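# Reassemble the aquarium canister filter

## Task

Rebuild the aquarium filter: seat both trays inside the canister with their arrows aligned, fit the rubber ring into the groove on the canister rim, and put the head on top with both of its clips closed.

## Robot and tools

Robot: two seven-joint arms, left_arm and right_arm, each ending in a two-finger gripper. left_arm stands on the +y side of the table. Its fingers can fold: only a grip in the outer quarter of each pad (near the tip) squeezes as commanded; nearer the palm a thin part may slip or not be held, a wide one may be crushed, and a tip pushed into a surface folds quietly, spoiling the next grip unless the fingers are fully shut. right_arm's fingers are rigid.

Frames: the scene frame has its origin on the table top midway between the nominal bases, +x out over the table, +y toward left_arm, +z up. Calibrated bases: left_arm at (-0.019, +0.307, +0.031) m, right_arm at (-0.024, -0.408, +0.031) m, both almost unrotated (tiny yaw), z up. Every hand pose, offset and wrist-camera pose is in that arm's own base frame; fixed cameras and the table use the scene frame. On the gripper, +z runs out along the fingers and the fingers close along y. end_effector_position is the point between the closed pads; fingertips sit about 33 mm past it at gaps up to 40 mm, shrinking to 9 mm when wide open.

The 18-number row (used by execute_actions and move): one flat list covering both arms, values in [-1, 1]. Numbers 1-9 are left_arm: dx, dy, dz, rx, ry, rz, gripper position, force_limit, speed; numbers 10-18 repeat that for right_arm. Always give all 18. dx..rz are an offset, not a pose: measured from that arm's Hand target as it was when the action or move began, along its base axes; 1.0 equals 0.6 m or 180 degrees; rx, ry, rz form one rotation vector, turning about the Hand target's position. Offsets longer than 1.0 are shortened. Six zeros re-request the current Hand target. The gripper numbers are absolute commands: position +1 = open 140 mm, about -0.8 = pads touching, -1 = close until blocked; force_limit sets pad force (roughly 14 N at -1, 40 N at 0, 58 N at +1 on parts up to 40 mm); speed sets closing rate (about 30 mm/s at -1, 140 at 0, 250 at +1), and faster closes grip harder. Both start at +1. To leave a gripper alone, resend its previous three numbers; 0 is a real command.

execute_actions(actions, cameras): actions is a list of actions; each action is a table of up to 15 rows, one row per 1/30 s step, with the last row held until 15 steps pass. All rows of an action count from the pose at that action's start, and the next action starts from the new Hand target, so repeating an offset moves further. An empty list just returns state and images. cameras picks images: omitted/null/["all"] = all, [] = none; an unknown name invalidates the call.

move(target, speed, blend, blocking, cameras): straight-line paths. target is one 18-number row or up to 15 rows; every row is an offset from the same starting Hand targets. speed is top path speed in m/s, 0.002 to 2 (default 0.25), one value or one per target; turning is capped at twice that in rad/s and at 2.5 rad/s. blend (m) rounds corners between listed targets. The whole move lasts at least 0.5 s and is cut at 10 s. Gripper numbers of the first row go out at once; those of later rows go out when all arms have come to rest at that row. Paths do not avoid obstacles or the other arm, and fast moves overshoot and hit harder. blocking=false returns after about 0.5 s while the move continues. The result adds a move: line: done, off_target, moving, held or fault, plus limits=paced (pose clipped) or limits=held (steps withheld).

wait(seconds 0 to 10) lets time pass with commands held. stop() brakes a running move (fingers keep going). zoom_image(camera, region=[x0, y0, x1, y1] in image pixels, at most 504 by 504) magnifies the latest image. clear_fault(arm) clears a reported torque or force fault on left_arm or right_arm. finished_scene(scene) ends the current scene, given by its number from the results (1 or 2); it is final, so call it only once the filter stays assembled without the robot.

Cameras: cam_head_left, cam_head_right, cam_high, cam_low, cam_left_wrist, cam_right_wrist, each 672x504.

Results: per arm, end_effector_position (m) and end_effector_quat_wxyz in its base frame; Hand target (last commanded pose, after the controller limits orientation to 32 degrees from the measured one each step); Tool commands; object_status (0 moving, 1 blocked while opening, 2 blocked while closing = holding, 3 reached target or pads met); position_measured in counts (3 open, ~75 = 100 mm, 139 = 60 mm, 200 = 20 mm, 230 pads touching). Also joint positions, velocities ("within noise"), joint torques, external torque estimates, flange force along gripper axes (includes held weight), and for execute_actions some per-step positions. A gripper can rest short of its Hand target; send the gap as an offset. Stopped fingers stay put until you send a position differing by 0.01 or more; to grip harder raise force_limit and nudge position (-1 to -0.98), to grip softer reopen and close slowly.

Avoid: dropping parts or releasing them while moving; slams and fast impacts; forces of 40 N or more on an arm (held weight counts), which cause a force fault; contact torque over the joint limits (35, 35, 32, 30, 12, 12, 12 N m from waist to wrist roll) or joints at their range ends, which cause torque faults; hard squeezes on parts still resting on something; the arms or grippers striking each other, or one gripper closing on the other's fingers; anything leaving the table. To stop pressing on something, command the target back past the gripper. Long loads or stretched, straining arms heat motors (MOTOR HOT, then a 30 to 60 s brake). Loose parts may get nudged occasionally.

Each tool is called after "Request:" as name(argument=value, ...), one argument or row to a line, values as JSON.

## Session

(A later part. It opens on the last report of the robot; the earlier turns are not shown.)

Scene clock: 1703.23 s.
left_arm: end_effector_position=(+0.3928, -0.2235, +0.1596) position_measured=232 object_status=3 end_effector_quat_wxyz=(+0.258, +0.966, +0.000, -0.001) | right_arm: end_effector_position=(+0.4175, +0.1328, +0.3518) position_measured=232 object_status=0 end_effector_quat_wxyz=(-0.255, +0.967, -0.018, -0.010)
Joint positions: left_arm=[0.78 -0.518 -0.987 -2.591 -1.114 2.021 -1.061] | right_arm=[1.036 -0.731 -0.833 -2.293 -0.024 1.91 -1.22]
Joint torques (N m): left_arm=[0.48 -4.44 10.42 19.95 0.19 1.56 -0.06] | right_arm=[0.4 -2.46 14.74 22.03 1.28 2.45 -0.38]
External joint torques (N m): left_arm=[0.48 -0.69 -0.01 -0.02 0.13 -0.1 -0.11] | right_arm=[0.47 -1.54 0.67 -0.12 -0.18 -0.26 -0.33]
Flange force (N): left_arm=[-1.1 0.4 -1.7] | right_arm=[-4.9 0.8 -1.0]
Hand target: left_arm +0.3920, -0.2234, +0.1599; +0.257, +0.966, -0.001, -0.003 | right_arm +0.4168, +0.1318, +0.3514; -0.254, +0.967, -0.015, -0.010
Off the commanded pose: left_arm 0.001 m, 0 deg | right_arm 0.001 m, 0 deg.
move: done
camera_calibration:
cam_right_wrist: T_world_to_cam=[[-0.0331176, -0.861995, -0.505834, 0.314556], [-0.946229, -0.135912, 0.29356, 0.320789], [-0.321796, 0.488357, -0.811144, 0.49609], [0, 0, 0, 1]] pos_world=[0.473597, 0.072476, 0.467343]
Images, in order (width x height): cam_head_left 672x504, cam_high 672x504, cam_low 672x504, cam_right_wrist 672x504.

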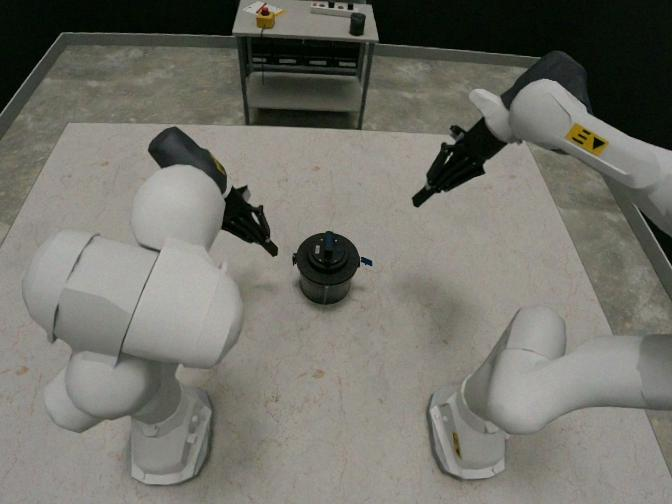

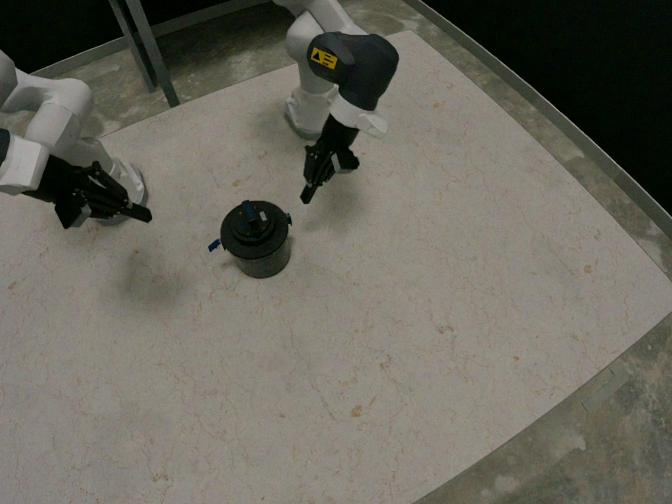

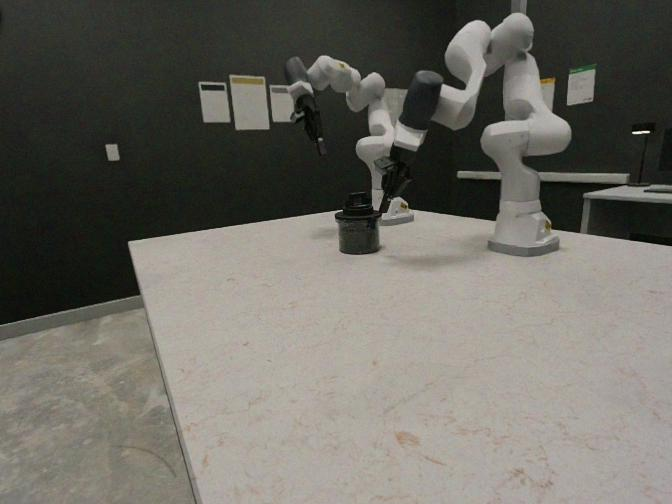

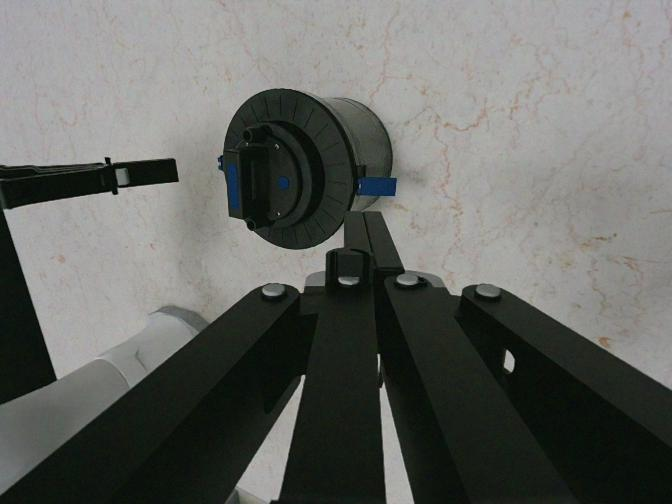

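Request:
move(
  target=[
    [0,0.01,-0.06,0,0,0,-1,-0.5,-0.5,-0.0313,0.08,-0.2,0,0,0,-1,0,-1],
    [0,-0.03,-0.1232,0,0,0,-1,-0.5,-0.5,-0.0313,0.1395,-0.3057,0,0,0,-1,0,-1],
    [0,-0.0785,-0.1232,0,0,0,-1,-0.5,-0.5,-0.0313,0.1395,-0.3057,0,0,0,-1,0,-1],
  ],
  speed=[0.12,0.08,0.03],
  cameras=["cam_right_wrist","cam_left_wrist","cam_low","cam_head_left","cam_high"],
)

Request:
zoom_image(
  camera="cam_right_wrist",
  region=[150, 0, 550, 350],
)

Request:
zoom_image(
  camera="cam_head_left",
  region=[270, 190, 390, 320],
)

Scene clock: 1725.07 s.
left_arm: end_effector_position=(+0.3899, -0.2684, +0.0846) position_measured=232 object_status=3 end_effector_quat_wxyz=(+0.255, +0.967, -0.004, -0.004) | right_arm: end_effector_position=(+0.3968, +0.2155, +0.1676) position_measured=232 object_status=3 end_effector_quat_wxyz=(-0.254, +0.967, -0.018, -0.013)
Joint positions: left_arm=[0.931 -0.266 -1.342 -2.593 -1.193 2.345 -1.032] | right_arm=[1.272 -0.574 -1.054 -2.655 0.011 2.474 -1.279]
Joint velocities: left_arm=[0 0.001 -0.001 0 0 0.001 -0.006] | right_arm=[within noise]
Joint torques (N m): left_arm=[0.53 -1.07 5.47 19.51 -0.46 2.01 -0.09] | right_arm=[0.81 -4 11.9 19.41 0.25 2.71 -0.29]
External joint torques (N m): left_arm=[0.5 0.77 -1.02 1.41 -0.83 0.37 -0.14] | right_arm=[0.8 -1.13 0.15 -0.6 -0.04 0.09 -0.24]
Flange force (N): left_arm=[0.0 0.0 0.0] | right_arm=[-1.7 0.3 0.9]
Hand target: left_arm +0.3920, -0.2705, +0.0859; +0.257, +0.966, -0.001, -0.003 | right_arm +0.3980, +0.2155, +0.1680; -0.254, +0.967, -0.015, -0.010
Off the commanded pose: left_arm 0.003 m, 1 deg | right_arm 0.001 m, 0 deg.
move: done
camera_calibration:
cam_left_wrist: T_world_to_cam=[[-0.0174518, -0.874172, 0.485302, -0.262036], [-0.937991, 0.182387, 0.294803, 0.393481], [-0.346221, -0.450064, -0.823148, 0.227402], [0, 0, 0, 1]] pos_world=[0.44324, -0.198485, 0.198353]
cam_right_wrist: T_world_to_cam=[[-0.0337053, -0.863436, -0.503331, 0.292078], [-0.944345, -0.137376, 0.298898, 0.365202], [-0.327225, 0.485393, -0.810751, 0.302418], [0, 0, 0, 1]] pos_world=[0.45368, 0.155569, 0.28304]
Images, in order (width x height): cam_head_left 672x504, cam_high 672x504, cam_low 672x504, cam_left_wrist 672x504, cam_right_wrist 672x504.

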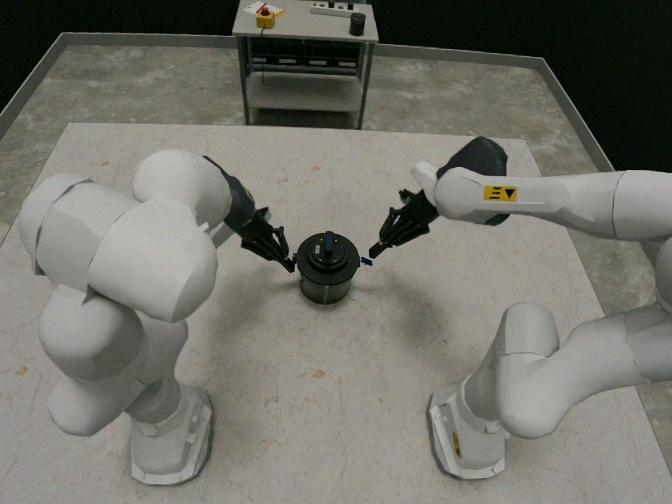

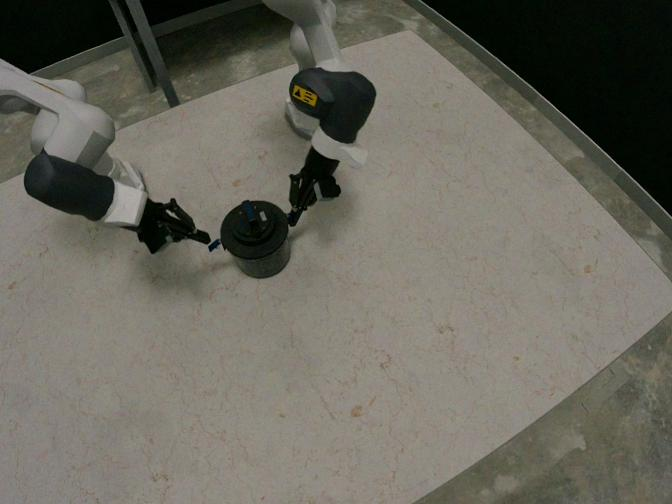

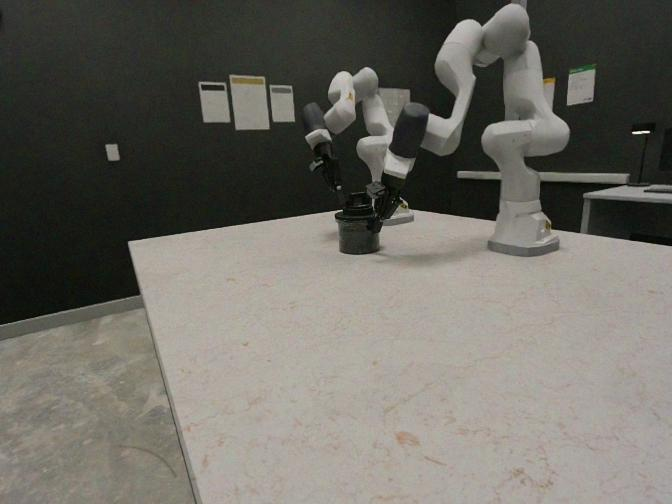

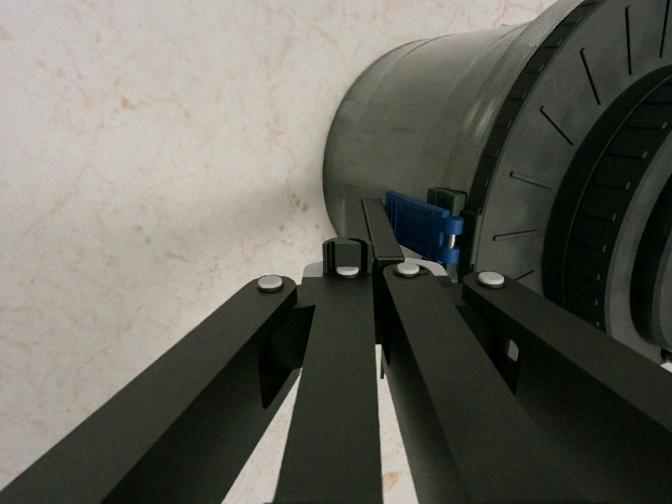

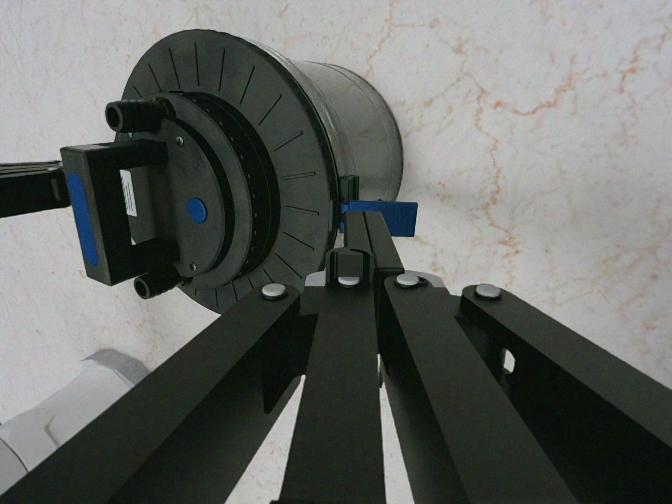

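Scaled by 1.260 from the camera's 672x504 image, which has a finer 960x720 frame.

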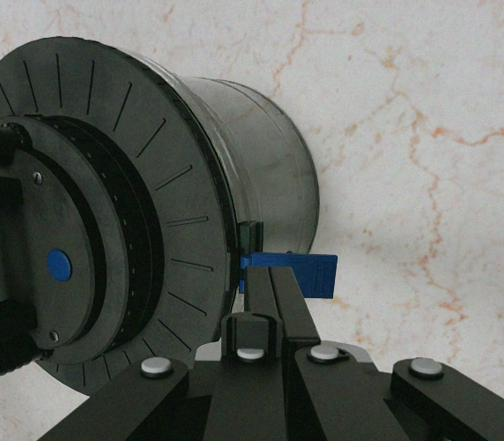

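Scaled by 3.877 from the camera's 672x504 image, which has a finer 960x720 frame.

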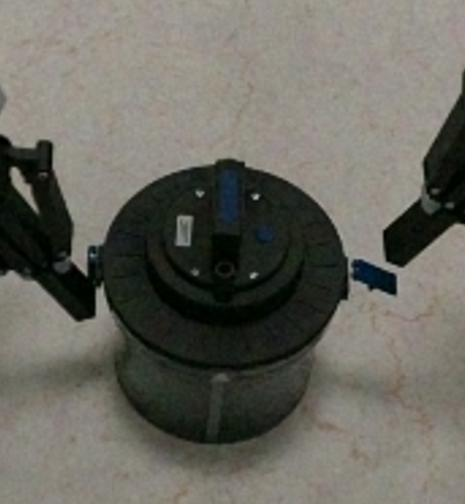

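Request:
move(
  target=[
    [0,0,0,0,0,0,-1,-0.5,-0.5,0,0.003,-0.05,0,0,0,-1,0,-1],
    [0,0,0,0,0,0,-1,-0.5,-0.5,0,0.0025,-0.0683,0,0,0,-1,0,-1],
    [0,0,0,0,0,0,-1,-0.5,-0.5,0,0.0125,-0.0878,0,0,0,-1,0,-1],
    [0,0,0,0,0,0,-1,-0.5,-0.5,0,0.0175,-0.1033,0,0,0,-1,0,-1],
  ],
  speed=0.03,
  cameras=["cam_right_wrist"],
)

Request:
zoom_image(
  camera="cam_right_wrist",
  region=[150, 0, 550, 350],
)

Scene clock: 1740.77 s.
left_arm: end_effector_position=(+0.3910, -0.2675, +0.0845) position_measured=232 object_status=3 end_effector_quat_wxyz=(+0.255, +0.967, -0.002, -0.003) | right_arm: end_effector_position=(+0.3990, +0.2229, +0.1060) position_measured=232 object_status=3 end_effector_quat_wxyz=(-0.254, +0.967, -0.021, -0.013)
Joint positions: left_arm=[0.933 -0.265 -1.342 -2.593 -1.193 2.347 -1.035] | right_arm=[1.53 -0.513 -1.33 -2.691 0.017 2.659 -1.334]
Joint velocities: left_arm=[within noise] | right_arm=[0.003 -0.001 -0.002 0 0 0.006 0]
Joint torques (N m): left_arm=[-0.47 -1.08 5.22 20.5 -0.58 1.71 -0.09] | right_arm=[3.98 -0.43 13.19 15.74 -0.05 2.82 -0.3]
External joint torques (N m): left_arm=[-0.44 0.76 -1.2 2.41 -0.96 0.08 -0.14] | right_arm=[3.96 -1.89 1.29 -1.66 0.11 0.29 -0.25]
Flange force (N): left_arm=[0.0 0.0 0.0] | right_arm=[5.3 -3.7 15.2]
Hand target: left_arm +0.3920, -0.2705, +0.0859; +0.257, +0.966, -0.001, -0.003 | right_arm +0.3980, +0.2260, +0.1060; -0.254, +0.967, -0.015, -0.010
Off the commanded pose: left_arm 0.004 m, 0 deg | right_arm 0.003 m, 1 deg.
move: off_target (left_arm)
camera_calibration:
cam_right_wrist: T_world_to_cam=[[-0.0402813, -0.863183, -0.503281, 0.27015], [-0.945038, -0.130653, 0.299723, 0.385436], [-0.324471, 0.487693, -0.810478, 0.24788], [0, 0, 0, 1]] pos_world=[0.455564, 0.162658, 0.221338]
Images, in order (width x height): cam_right_wrist 672x504.

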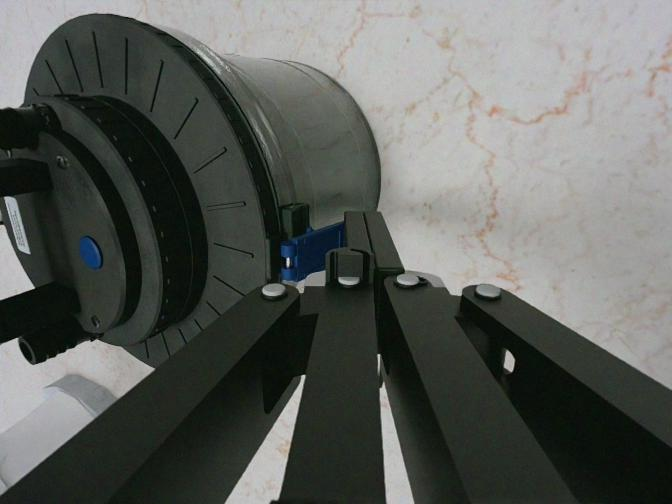

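Scaled by 1.260 from the camera's 672x504 image, which has a finer 960x720 frame.

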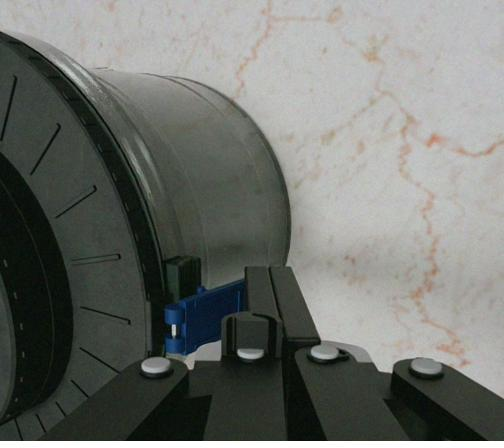

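Request:
move(
  target=[
    [0,0,0,0,0,0,-1,-0.5,-0.5,0,0.0167,-0.0133,0,0,0,-1,0,-1],
    [0,0,0,0,0,0,-1,-0.5,-0.5,0,0.03,-0.0155,0,0,0,-1,0,-1],
  ],
  speed=0.02,
  cameras=["cam_right_wrist"],
)

Request:
zoom_image(
  camera="cam_right_wrist",
  region=[150, 0, 550, 350],
)

Scene clock: 1750.70 s.
left_arm: end_effector_position=(+0.3971, -0.2603, +0.0843) position_measured=232 object_status=3 end_effector_quat_wxyz=(+0.251, +0.968, +0.005, +0.004) | right_arm: end_effector_position=(+0.3969, +0.2351, +0.0923) position_measured=232 object_status=3 end_effector_quat_wxyz=(-0.249, +0.968, -0.016, -0.014)
Joint positions: left_arm=[0.936 -0.263 -1.335 -2.595 -1.191 2.365 -1.036] | right_arm=[1.638 -0.491 -1.406 -2.689 0.025 2.705 -1.331]
Joint torques (N m): left_arm=[-4.21 0.54 2.59 21.65 -0.92 -0.01 -0.09] | right_arm=[6.35 -2 17.9 17.67 0.83 3.46 0.1]
External joint torques (N m): left_arm=[-4.06 2.7 -3.64 3.51 -1.32 -1.67 -0.14] | right_arm=[6.28 -4.75 6.11 0.74 1.1 0.93 0.15]
Flange force (N): left_arm=[0.0 0.0 0.0] | right_arm=[-0.1 -15.5 6.7]
Hand target: left_arm +0.3920, -0.2705, +0.0859; +0.257, +0.966, -0.001, -0.003 | right_arm +0.3980, +0.2440, +0.0967; -0.254, +0.967, -0.015, -0.010
Off the commanded pose: left_arm 0.012 m, 1 deg | right_arm 0.010 m, 1 deg.
move: off_target (left_arm, right_arm)
camera_calibration:
cam_right_wrist: T_world_to_cam=[[-0.0318824, -0.868239, -0.495121, 0.270724], [-0.943699, -0.137043, 0.301084, 0.389928], [-0.329266, 0.476845, -0.814987, 0.234992], [0, 0, 0, 1]] pos_world=[0.453981, 0.176435, 0.208156]
Images, in order (width x height): cam_right_wrist 672x504.

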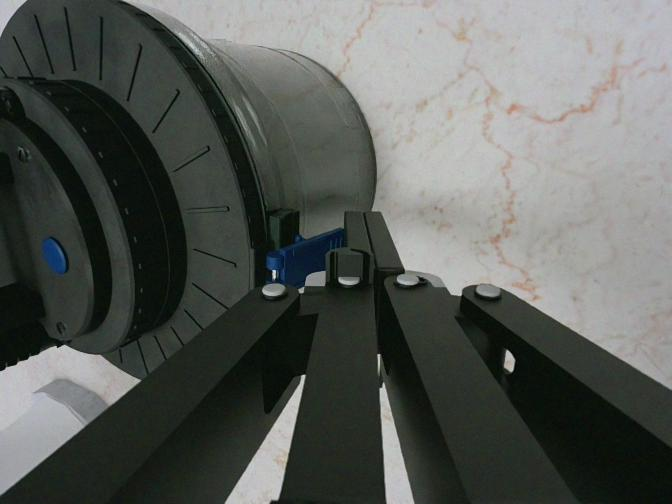

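Scaled by 1.260 from the camera's 672x504 image, which has a finer 960x720 frame.

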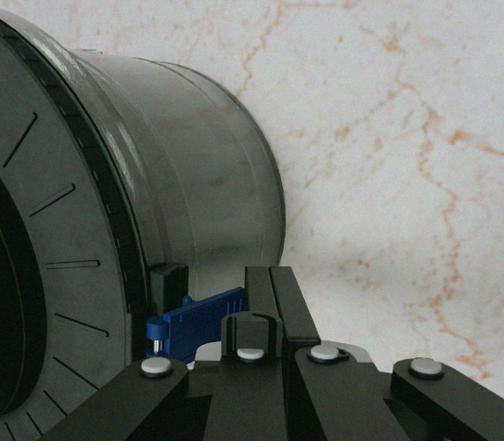

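Request:
move(
  target=[
    [0,0,0,0,0,0,-1,-0.5,-0.5,0,-0.06,0,0,0,0,-1,0,-1],
    [0,0,0,0,0,0,-1,-0.5,-0.5,0,-0.09,0.11,0,0,0,-1,0,-1],
  ],
  speed=0.06,
  cameras=["cam_right_wrist","cam_head_right","cam_head_left","cam_low","cam_high"],
)

Request:
zoom_image(
  camera="cam_right_wrist",
  region=[50, 0, 450, 350],
)

Request:
zoom_image(
  camera="cam_high",
  region=[190, 170, 310, 290],
)

Request:
zoom_image(
  camera="cam_head_left",
  region=[270, 190, 390, 320],
)

Scene clock: 1761.27 s.
left_arm: end_effector_position=(+0.3937, -0.2660, +0.0844) position_measured=232 object_status=3 end_effector_quat_wxyz=(+0.254, +0.967, +0.002, +0.001) | right_arm: end_effector_position=(+0.3992, +0.1898, +0.1625) position_measured=232 object_status=3 end_effector_quat_wxyz=(-0.254, +0.967, -0.011, -0.008)
Joint positions: left_arm=[0.926 -0.255 -1.336 -2.594 -1.191 2.365 -1.038] | right_arm=[1.242 -0.617 -1.098 -2.667 -0.058 2.458 -1.304]
Joint velocities: left_arm=[within noise] | right_arm=[-0.002 0 0 -0.001 0.001 -0.004 0.002]
Joint torques (N m): left_arm=[-1.36 -1.09 5.38 20 -0.17 0.92 -0.08] | right_arm=[-0.22 -2.32 13.87 18.8 0.64 2.3 0.31]
External joint torques (N m): left_arm=[-1.44 1.12 -0.9 1.83 -0.57 -0.76 -0.13] | right_arm=[-0.2 -1.08 1.26 -0.41 0.31 -0.32 0.36]
Flange force (N): left_arm=[0.0 0.0 0.0] | right_arm=[-8.5 -2.0 -6.2]
Hand target: left_arm +0.3920, -0.2705, +0.0859; +0.257, +0.966, -0.001, -0.003 | right_arm +0.3980, +0.1900, +0.1627; -0.254, +0.967, -0.015, -0.010
Off the commanded pose: left_arm 0.005 m, 1 deg | right_arm 0.001 m, 1 deg.
move: off_target (left_arm)
camera_calibration:
cam_right_wrist: T_world_to_cam=[[-0.0173102, -0.863425, -0.50418, 0.26104], [-0.94698, -0.147644, 0.285359, 0.370677], [-0.320825, 0.482388, -0.815091, 0.310182], [0, 0, 0, 1]] pos_world=[0.455057, 0.130488, 0.278662]
Images, in order (width x height): cam_head_left 672x504, cam_head_right 672x504, cam_high 672x504, cam_low 672x504, cam_right_wrist 672x504.

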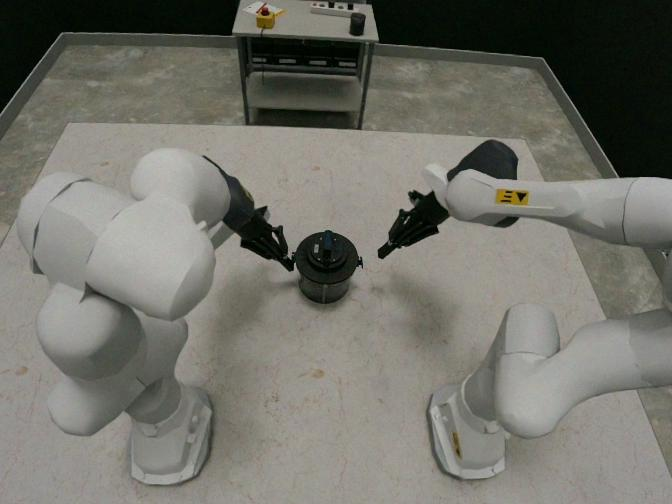

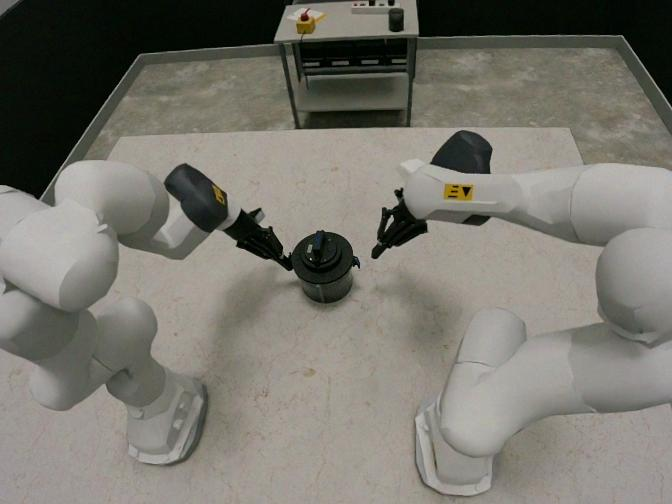

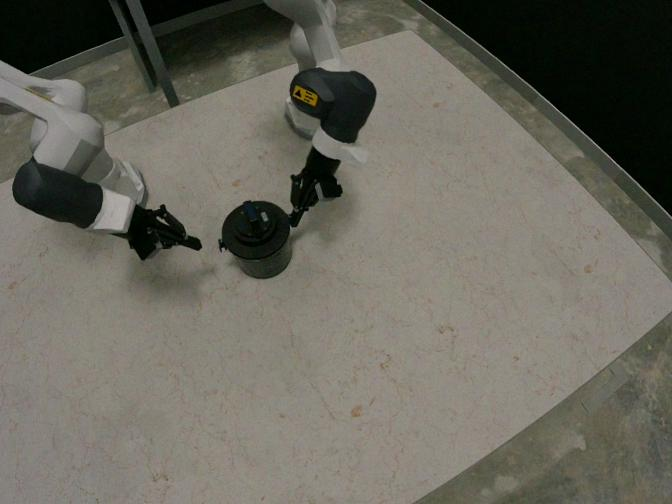

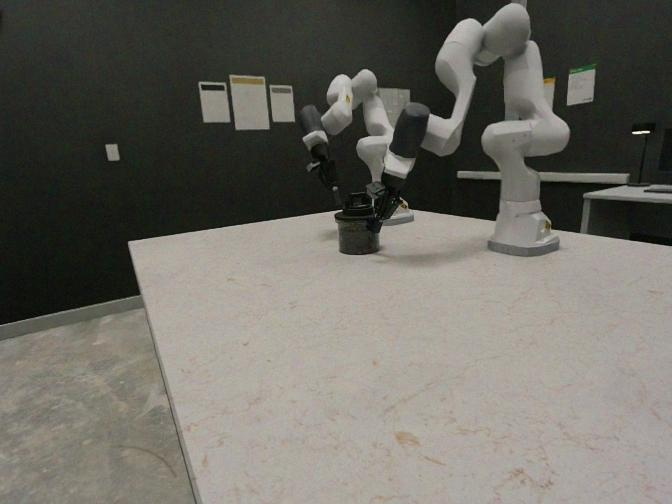

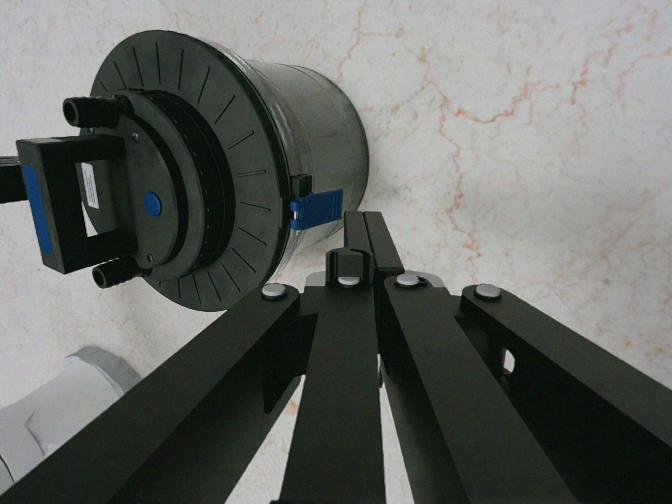

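Scaled by 1.260 from the camera's 672x504 image, which has a finer 960x720 frame.

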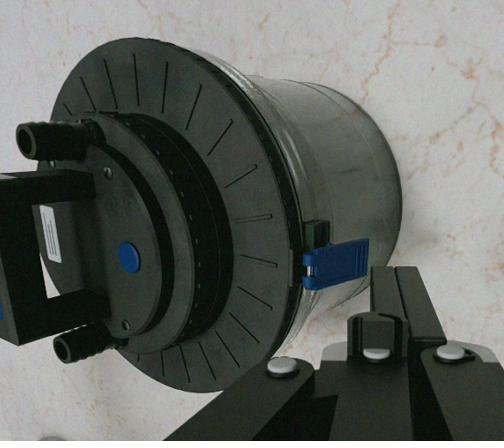

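Scaled by 4.200 from the camera's 672x504 image, which has a finer 960x720 frame.

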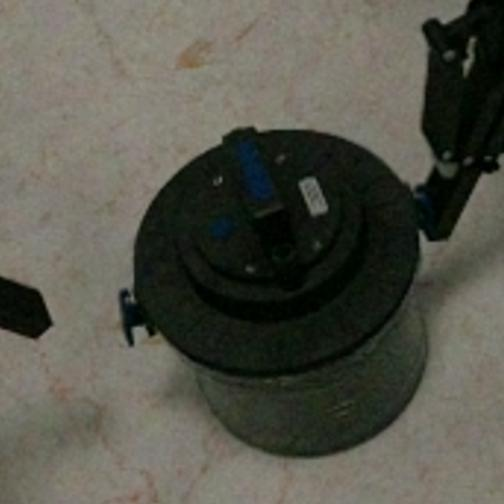

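Scaled by 3.877 from the camera's 672x504 image, which has a finer 960x720 frame.

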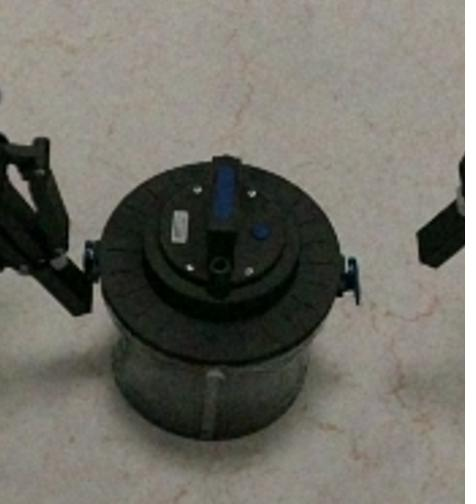

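Request:
move(
  target=[
    [0,0,0,0,0,0,-1,-0.5,-0.5,0,0.015,-0.1078,0,0,0,-1,0,-1],
    [0,0,0,0,0,0,-1,-0.5,-0.5,0,0.055,-0.1078,0,0,0,-1,0,-1],
    [0,-0.016,0,0,0,0,-1,-0.5,-0.5,0,0.098,-0.1078,0,0,0,-1,0,-1],
  ],
  speed=[0.06,0.04,0.015],
  cameras=["cam_right_wrist"],
)

Request:
zoom_image(
  camera="cam_right_wrist",
  region=[150, 0, 550, 350],
)

Scene clock: 1775.97 s.
left_arm: end_effector_position=(+0.3998, -0.2619, +0.0822) position_measured=232 object_status=3 end_effector_quat_wxyz=(+0.247, +0.969, +0.011, +0.007) | right_arm: end_effector_position=(+0.3970, +0.2360, +0.0918) position_measured=232 object_status=3 end_effector_quat_wxyz=(-0.247, +0.969, -0.020, -0.015)
Joint positions: left_arm=[0.931 -0.236 -1.344 -2.594 -1.177 2.406 -1.06] | right_arm=[1.646 -0.488 -1.409 -2.686 0.022 2.705 -1.317]
Joint velocities: left_arm=[-0.001 0.002 0 0.001 0.002 0.003 -0.004] | right_arm=[0.001 -0.001 -0.001 -0.001 0 0.002 0.005]
Joint torques (N m): left_arm=[-7.61 2 -0.85 24.45 -1.51 -1.15 -0.11] | right_arm=[8.8 -3.66 19.8 18.15 1.14 3.75 -0.01]
External joint torques (N m): left_arm=[-7.56 4.48 -6.56 6.29 -1.97 -2.87 -0.16] | right_arm=[8.76 -6.45 8.1 1.19 1.39 1.2 0.04]
Flange force (N): left_arm=[0.0 0.0 0.0] | right_arm=[2.5 -20.7 11.4]
Hand target: left_arm +0.3920, -0.2801, +0.0859; +0.257, +0.966, -0.001, -0.003 | right_arm +0.3980, +0.2488, +0.0980; -0.254, +0.967, -0.015, -0.010
Off the commanded pose: left_arm 0.020 m, 2 deg | right_arm 0.014 m, 1 deg.
move: off_target (left_arm, right_arm)
camera_calibration:
cam_right_wrist: T_world_to_cam=[[-0.0392068, -0.870146, -0.491232, 0.274279], [-0.943234, -0.130032, 0.305615, 0.38818], [-0.329806, 0.475329, -0.815653, 0.23485], [0, 0, 0, 1]] pos_world=[0.454353, 0.177508, 0.207657]
Images, in order (width x height): cam_right_wrist 672x504.

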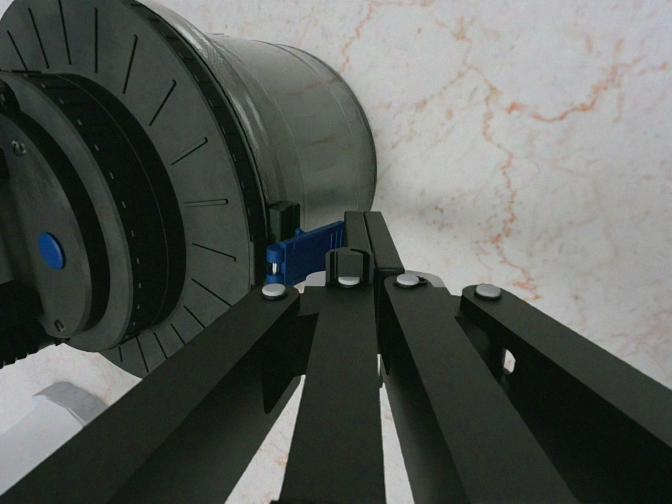

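Scaled by 1.260 from the camera's 672x504 image, which has a finer 960x720 frame.

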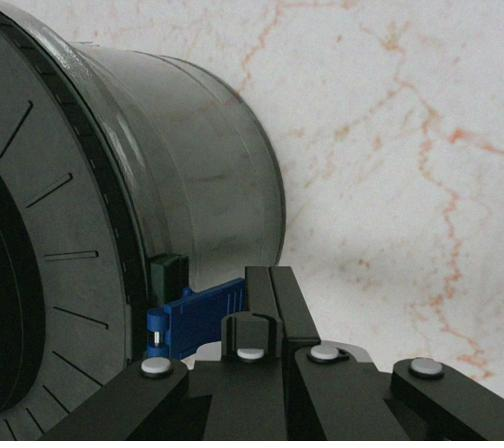

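Request:
move(
  target=[
    [0,0.016,0,0,0,0,-1,-0.5,-0.5,0,-0.06,0,0,0,0,-1,0,-1],
    [0,0.1,0.02,0,0,0,-1,-0.5,-0.5,0,-0.1,0.1,0,0,0,-1,0,-1],
    [0.11,0.06,0.42,0.167,0,0,-0.1,-0.5,0,0,-0.1,0.1,0,0,0,-1,0,-1],
  ],
  speed=[0.03,0.08,0.15],
  cameras=["cam_right_wrist","cam_left_wrist","cam_head_left","cam_head_right","cam_high"],
)

Request:
zoom_image(
  camera="cam_right_wrist",
  region=[50, 0, 450, 350],
)

Request:
zoom_image(
  camera="cam_high",
  region=[190, 170, 310, 290],
)

Request:
zoom_image(
  camera="cam_head_left",
  region=[270, 190, 390, 320],
)

Scene clock: 1808.77 s.
left_arm: end_effector_position=(+0.4590, -0.2440, +0.3381) position_measured=141 object_status=0 end_effector_quat_wxyz=(-0.001, +1.000, -0.001, -0.001) | right_arm: end_effector_position=(+0.3992, +0.1886, +0.1580) position_measured=232 object_status=3 end_effector_quat_wxyz=(-0.254, +0.967, -0.011, -0.008)
Joint positions: left_arm=[1.051 -0.621 -1.206 -1.881 -0.574 1.619 -1.616] | right_arm=[1.258 -0.622 -1.123 -2.671 -0.076 2.467 -1.298]
Joint torques (N m): left_arm=[0.82 7.88 17.47 20.86 0.75 2.48 -0.18] | right_arm=[-0.08 -1.78 13.96 18.43 0.56 2.38 0.21]
External joint torques (N m): left_arm=[0.89 -0.91 0.02 0.25 -0.13 -0.18 -0.18] | right_arm=[-0.09 -1.07 1.09 -0.5 0.26 -0.24 0.26]
Flange force (N): left_arm=[2.4 1.3 -0.8] | right_arm=[-7.6 -1.6 -5.2]
Hand target: left_arm +0.4580, -0.2441, +0.3379; -0.002, +1.000, +0.000, -0.003 | right_arm +0.3980, +0.1888, +0.1580; -0.254, +0.967, -0.015, -0.010
Off the commanded pose: left_arm 0.001 m, 0 deg | right_arm 0.001 m, 1 deg.
move: done
camera_calibration:
cam_left_wrist: T_world_to_cam=[[-0.0137659, -0.999843, -0.0111798, -0.227119], [-0.940519, 0.00915171, 0.339617, 0.322745], [-0.339461, 0.01519, -0.940497, 0.62104], [0, 0, 0, 1]] pos_world=[0.51124, -0.23947, 0.471938]
cam_right_wrist: T_world_to_cam=[[-0.0180879, -0.863363, -0.504259, 0.257966], [-0.946874, -0.147176, 0.285951, 0.371619], [-0.321095, 0.482642, -0.814834, 0.30711], [0, 0, 0, 1]] pos_world=[0.455154, 0.129188, 0.27406]
Images, in order (width x height): cam_head_left 672x504, cam_head_right 672x504, cam_high 672x504, cam_left_wrist 672x504, cam_right_wrist 672x504.

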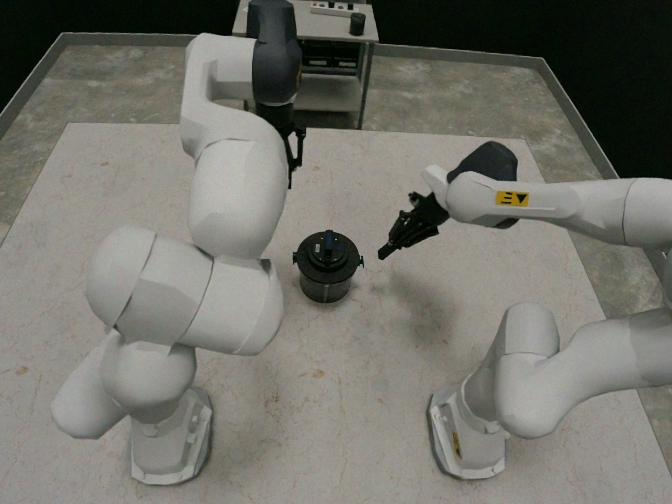

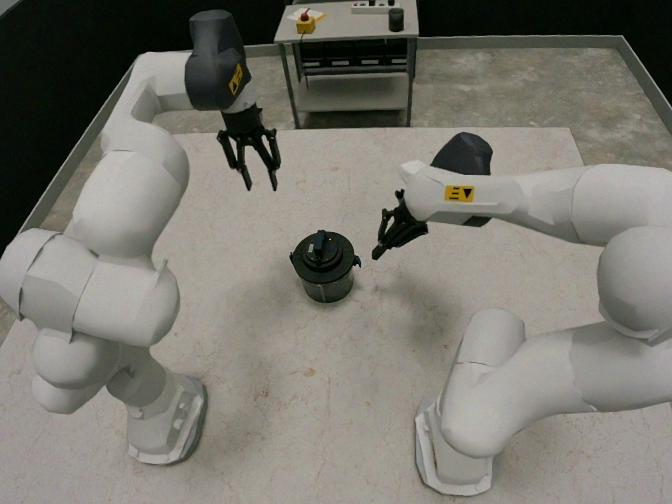

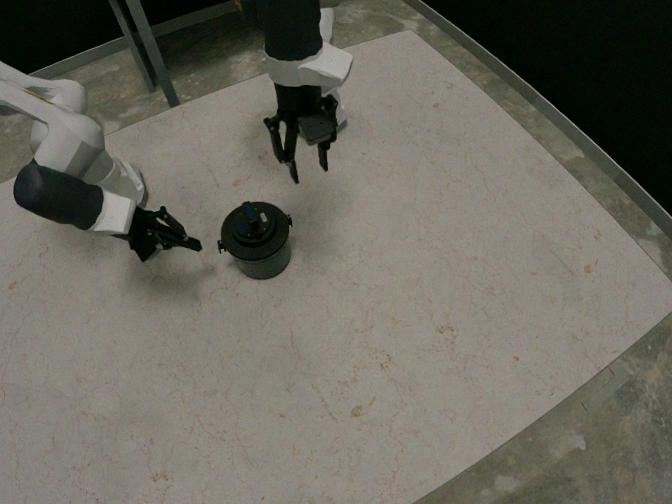

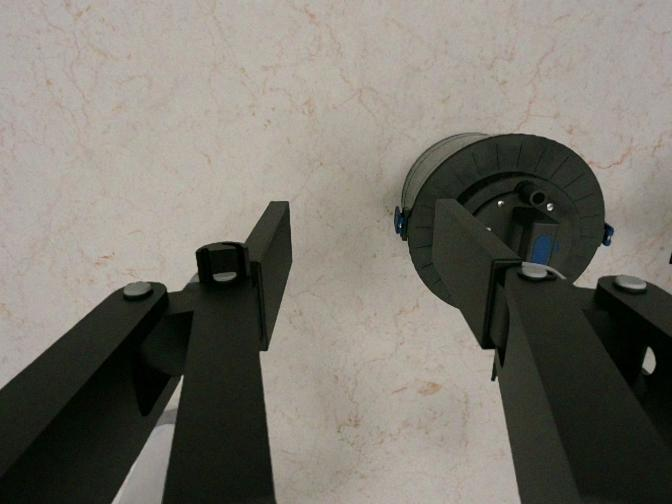

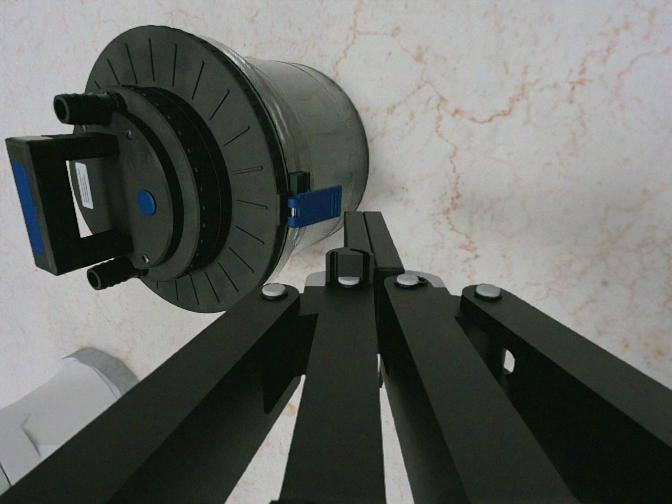

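Scaled by 1.260 from the camera's 672x504 image, which has a finer 960x720 frame.

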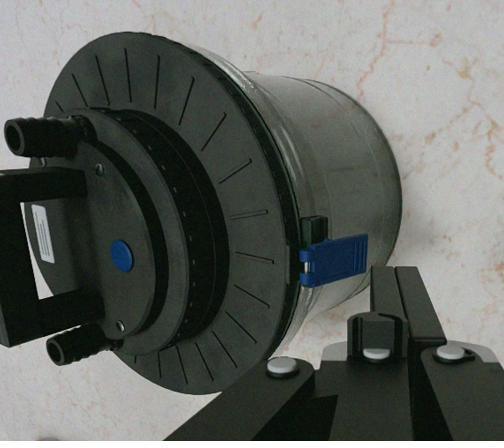

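Scaled by 4.200 from the camera's 672x504 image, which has a finer 960x720 frame.

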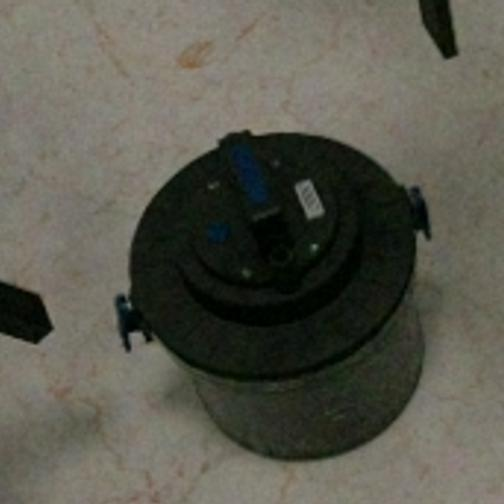

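Scaled by 3.877 from the camera's 672x504 image, which has a finer 960x720 frame.

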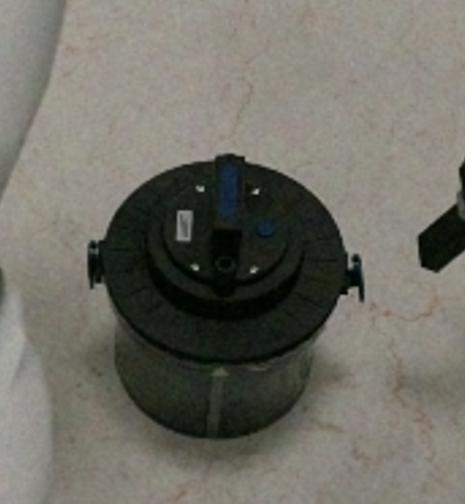

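Request:
zoom_image(
  camera="cam_left_wrist",
  region=[372, 110, 632, 330],
)

Request:
zoom_image(
  camera="cam_head_right",
  region=[280, 220, 370, 310],
)

Request:
zoom_image(
  camera="cam_right_wrist",
  region=[240, 130, 400, 270],
)

Scaled by 1.938 from the camera's 672x504 image, which has a finer 960x720 frame.

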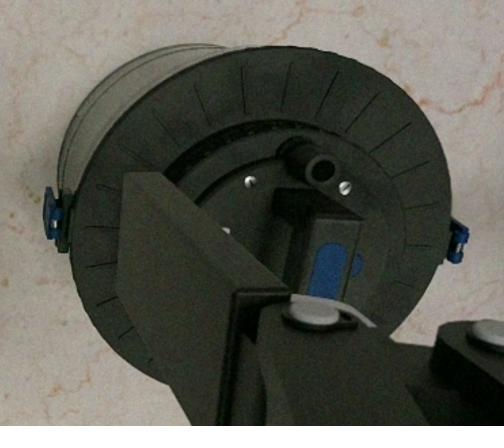

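Scaled by 5.600 from the camera's 672x504 image, which has a finer 960x720 frame.

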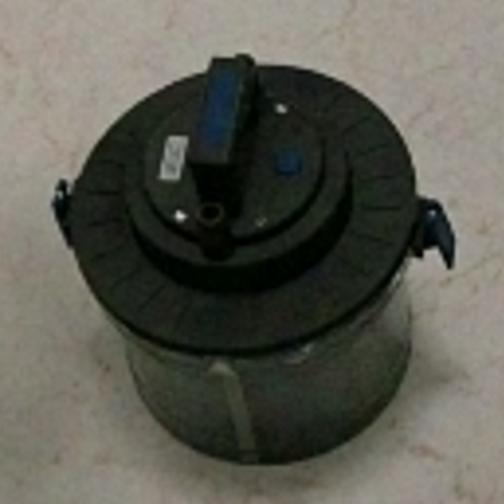

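Scaled by 3.150 from the camera's 672x504 image, which has a finer 960x720 frame.

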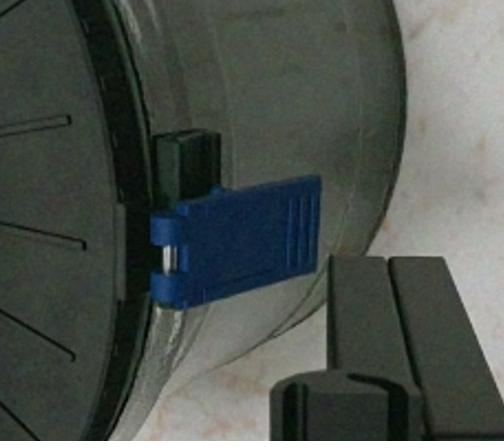

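Request:
move(
  target=[-0.0917,-0.23,-0.13,0,0,-0.025,-0.1,-0.5,0,0,-0.03,0.03,0,0,0,-1,0,-1],
  speed=0.12,
  cameras=["cam_left_wrist"],
)

Request:
zoom_image(
  camera="cam_left_wrist",
  region=[150, 20, 600, 400],
)

Scene clock: 1837.93 s.
left_arm: end_effector_position=(+0.4016, -0.3806, +0.2594) position_measured=141 object_status=3 end_effector_quat_wxyz=(-0.004, +0.999, -0.042, -0.005) | right_arm: end_effector_position=(+0.3986, +0.1711, +0.1755) position_measured=232 object_status=3 end_effector_quat_wxyz=(-0.255, +0.967, -0.017, -0.010)
Joint positions: left_arm=[0.986 -0.748 -1.412 -1.91 -0.739 1.703 -1.726] | right_arm=[1.173 -0.655 -1.069 -2.655 -0.08 2.39 -1.298]
Joint velocities: left_arm=[-0.001 -0.001 0 0.001 -0.001 -0.001 -0.005] | right_arm=[within noise]
Joint torques (N m): left_arm=[0.98 15.45 22.19 18.78 0.41 3.05 -0.12] | right_arm=[-0.13 -2.48 14.21 19.21 0.31 2.34 -0.08]
External joint torques (N m): left_arm=[1 -1.74 0.61 0.47 -0.49 0.44 -0.11] | right_arm=[-0.19 -1.54 1.1 -0.15 -0.17 -0.25 -0.03]
Flange force (N): left_arm=[2.6 1.8 0.7] | right_arm=[-8.2 -0.7 -6.1]
Hand target: left_arm +0.4030, -0.3821, +0.2599; -0.002, +0.999, -0.039, -0.003 | right_arm +0.3980, +0.1708, +0.1760; -0.254, +0.967, -0.015, -0.010
Off the commanded pose: left_arm 0.002 m, 0 deg | right_arm 0.001 m, 0 deg.
move: done
camera_calibration:
cam_left_wrist: T_world_to_cam=[[-0.0953346, -0.995304, -0.0167722, -0.329339], [-0.93431, 0.0836532, 0.346508, 0.320871], [-0.343477, 0.0487046, -0.937897, 0.543374], [0, 0, 0, 1]] pos_world=[0.455032, -0.381099, 0.392922]
Images, in order (width x height): cam_left_wrist 672x504.

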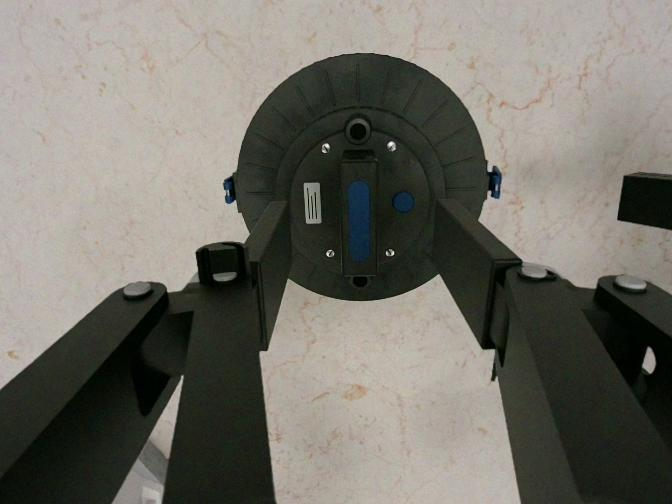

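Scaled by 1.120 from the camera's 672x504 image, which has a finer 960x720 frame.

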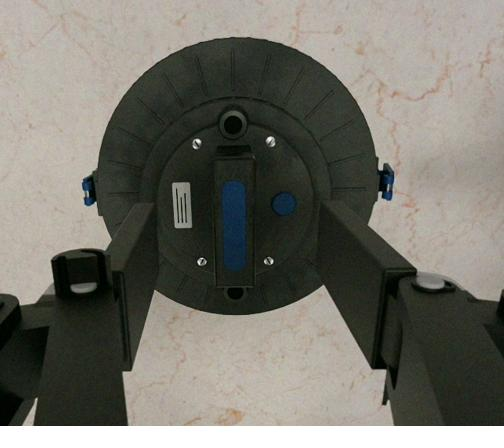

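Request:
zoom_image(
  camera="cam_left_wrist",
  region=[455, 140, 535, 220],
)

Request:
zoom_image(
  camera="cam_left_wrist",
  region=[195, 150, 275, 230],
)

Scaled by 6.300 from the camera's 672x504 image, which has a finer 960x720 frame.

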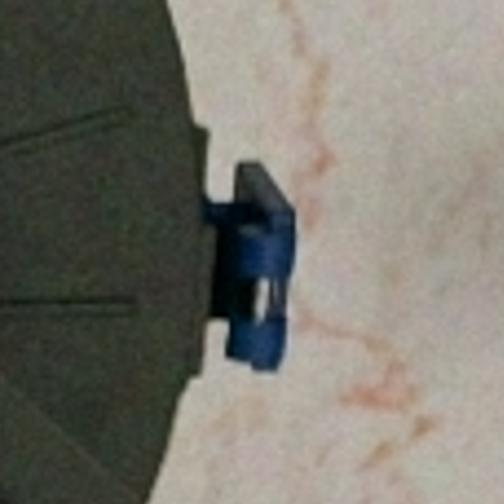

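Scaled by 6.300 from the camera's 672x504 image, which has a finer 960x720 frame.

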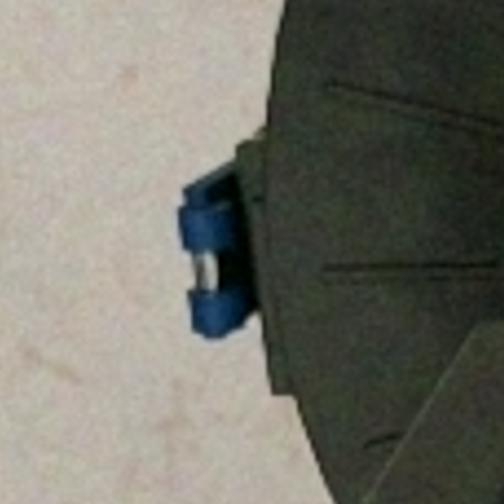

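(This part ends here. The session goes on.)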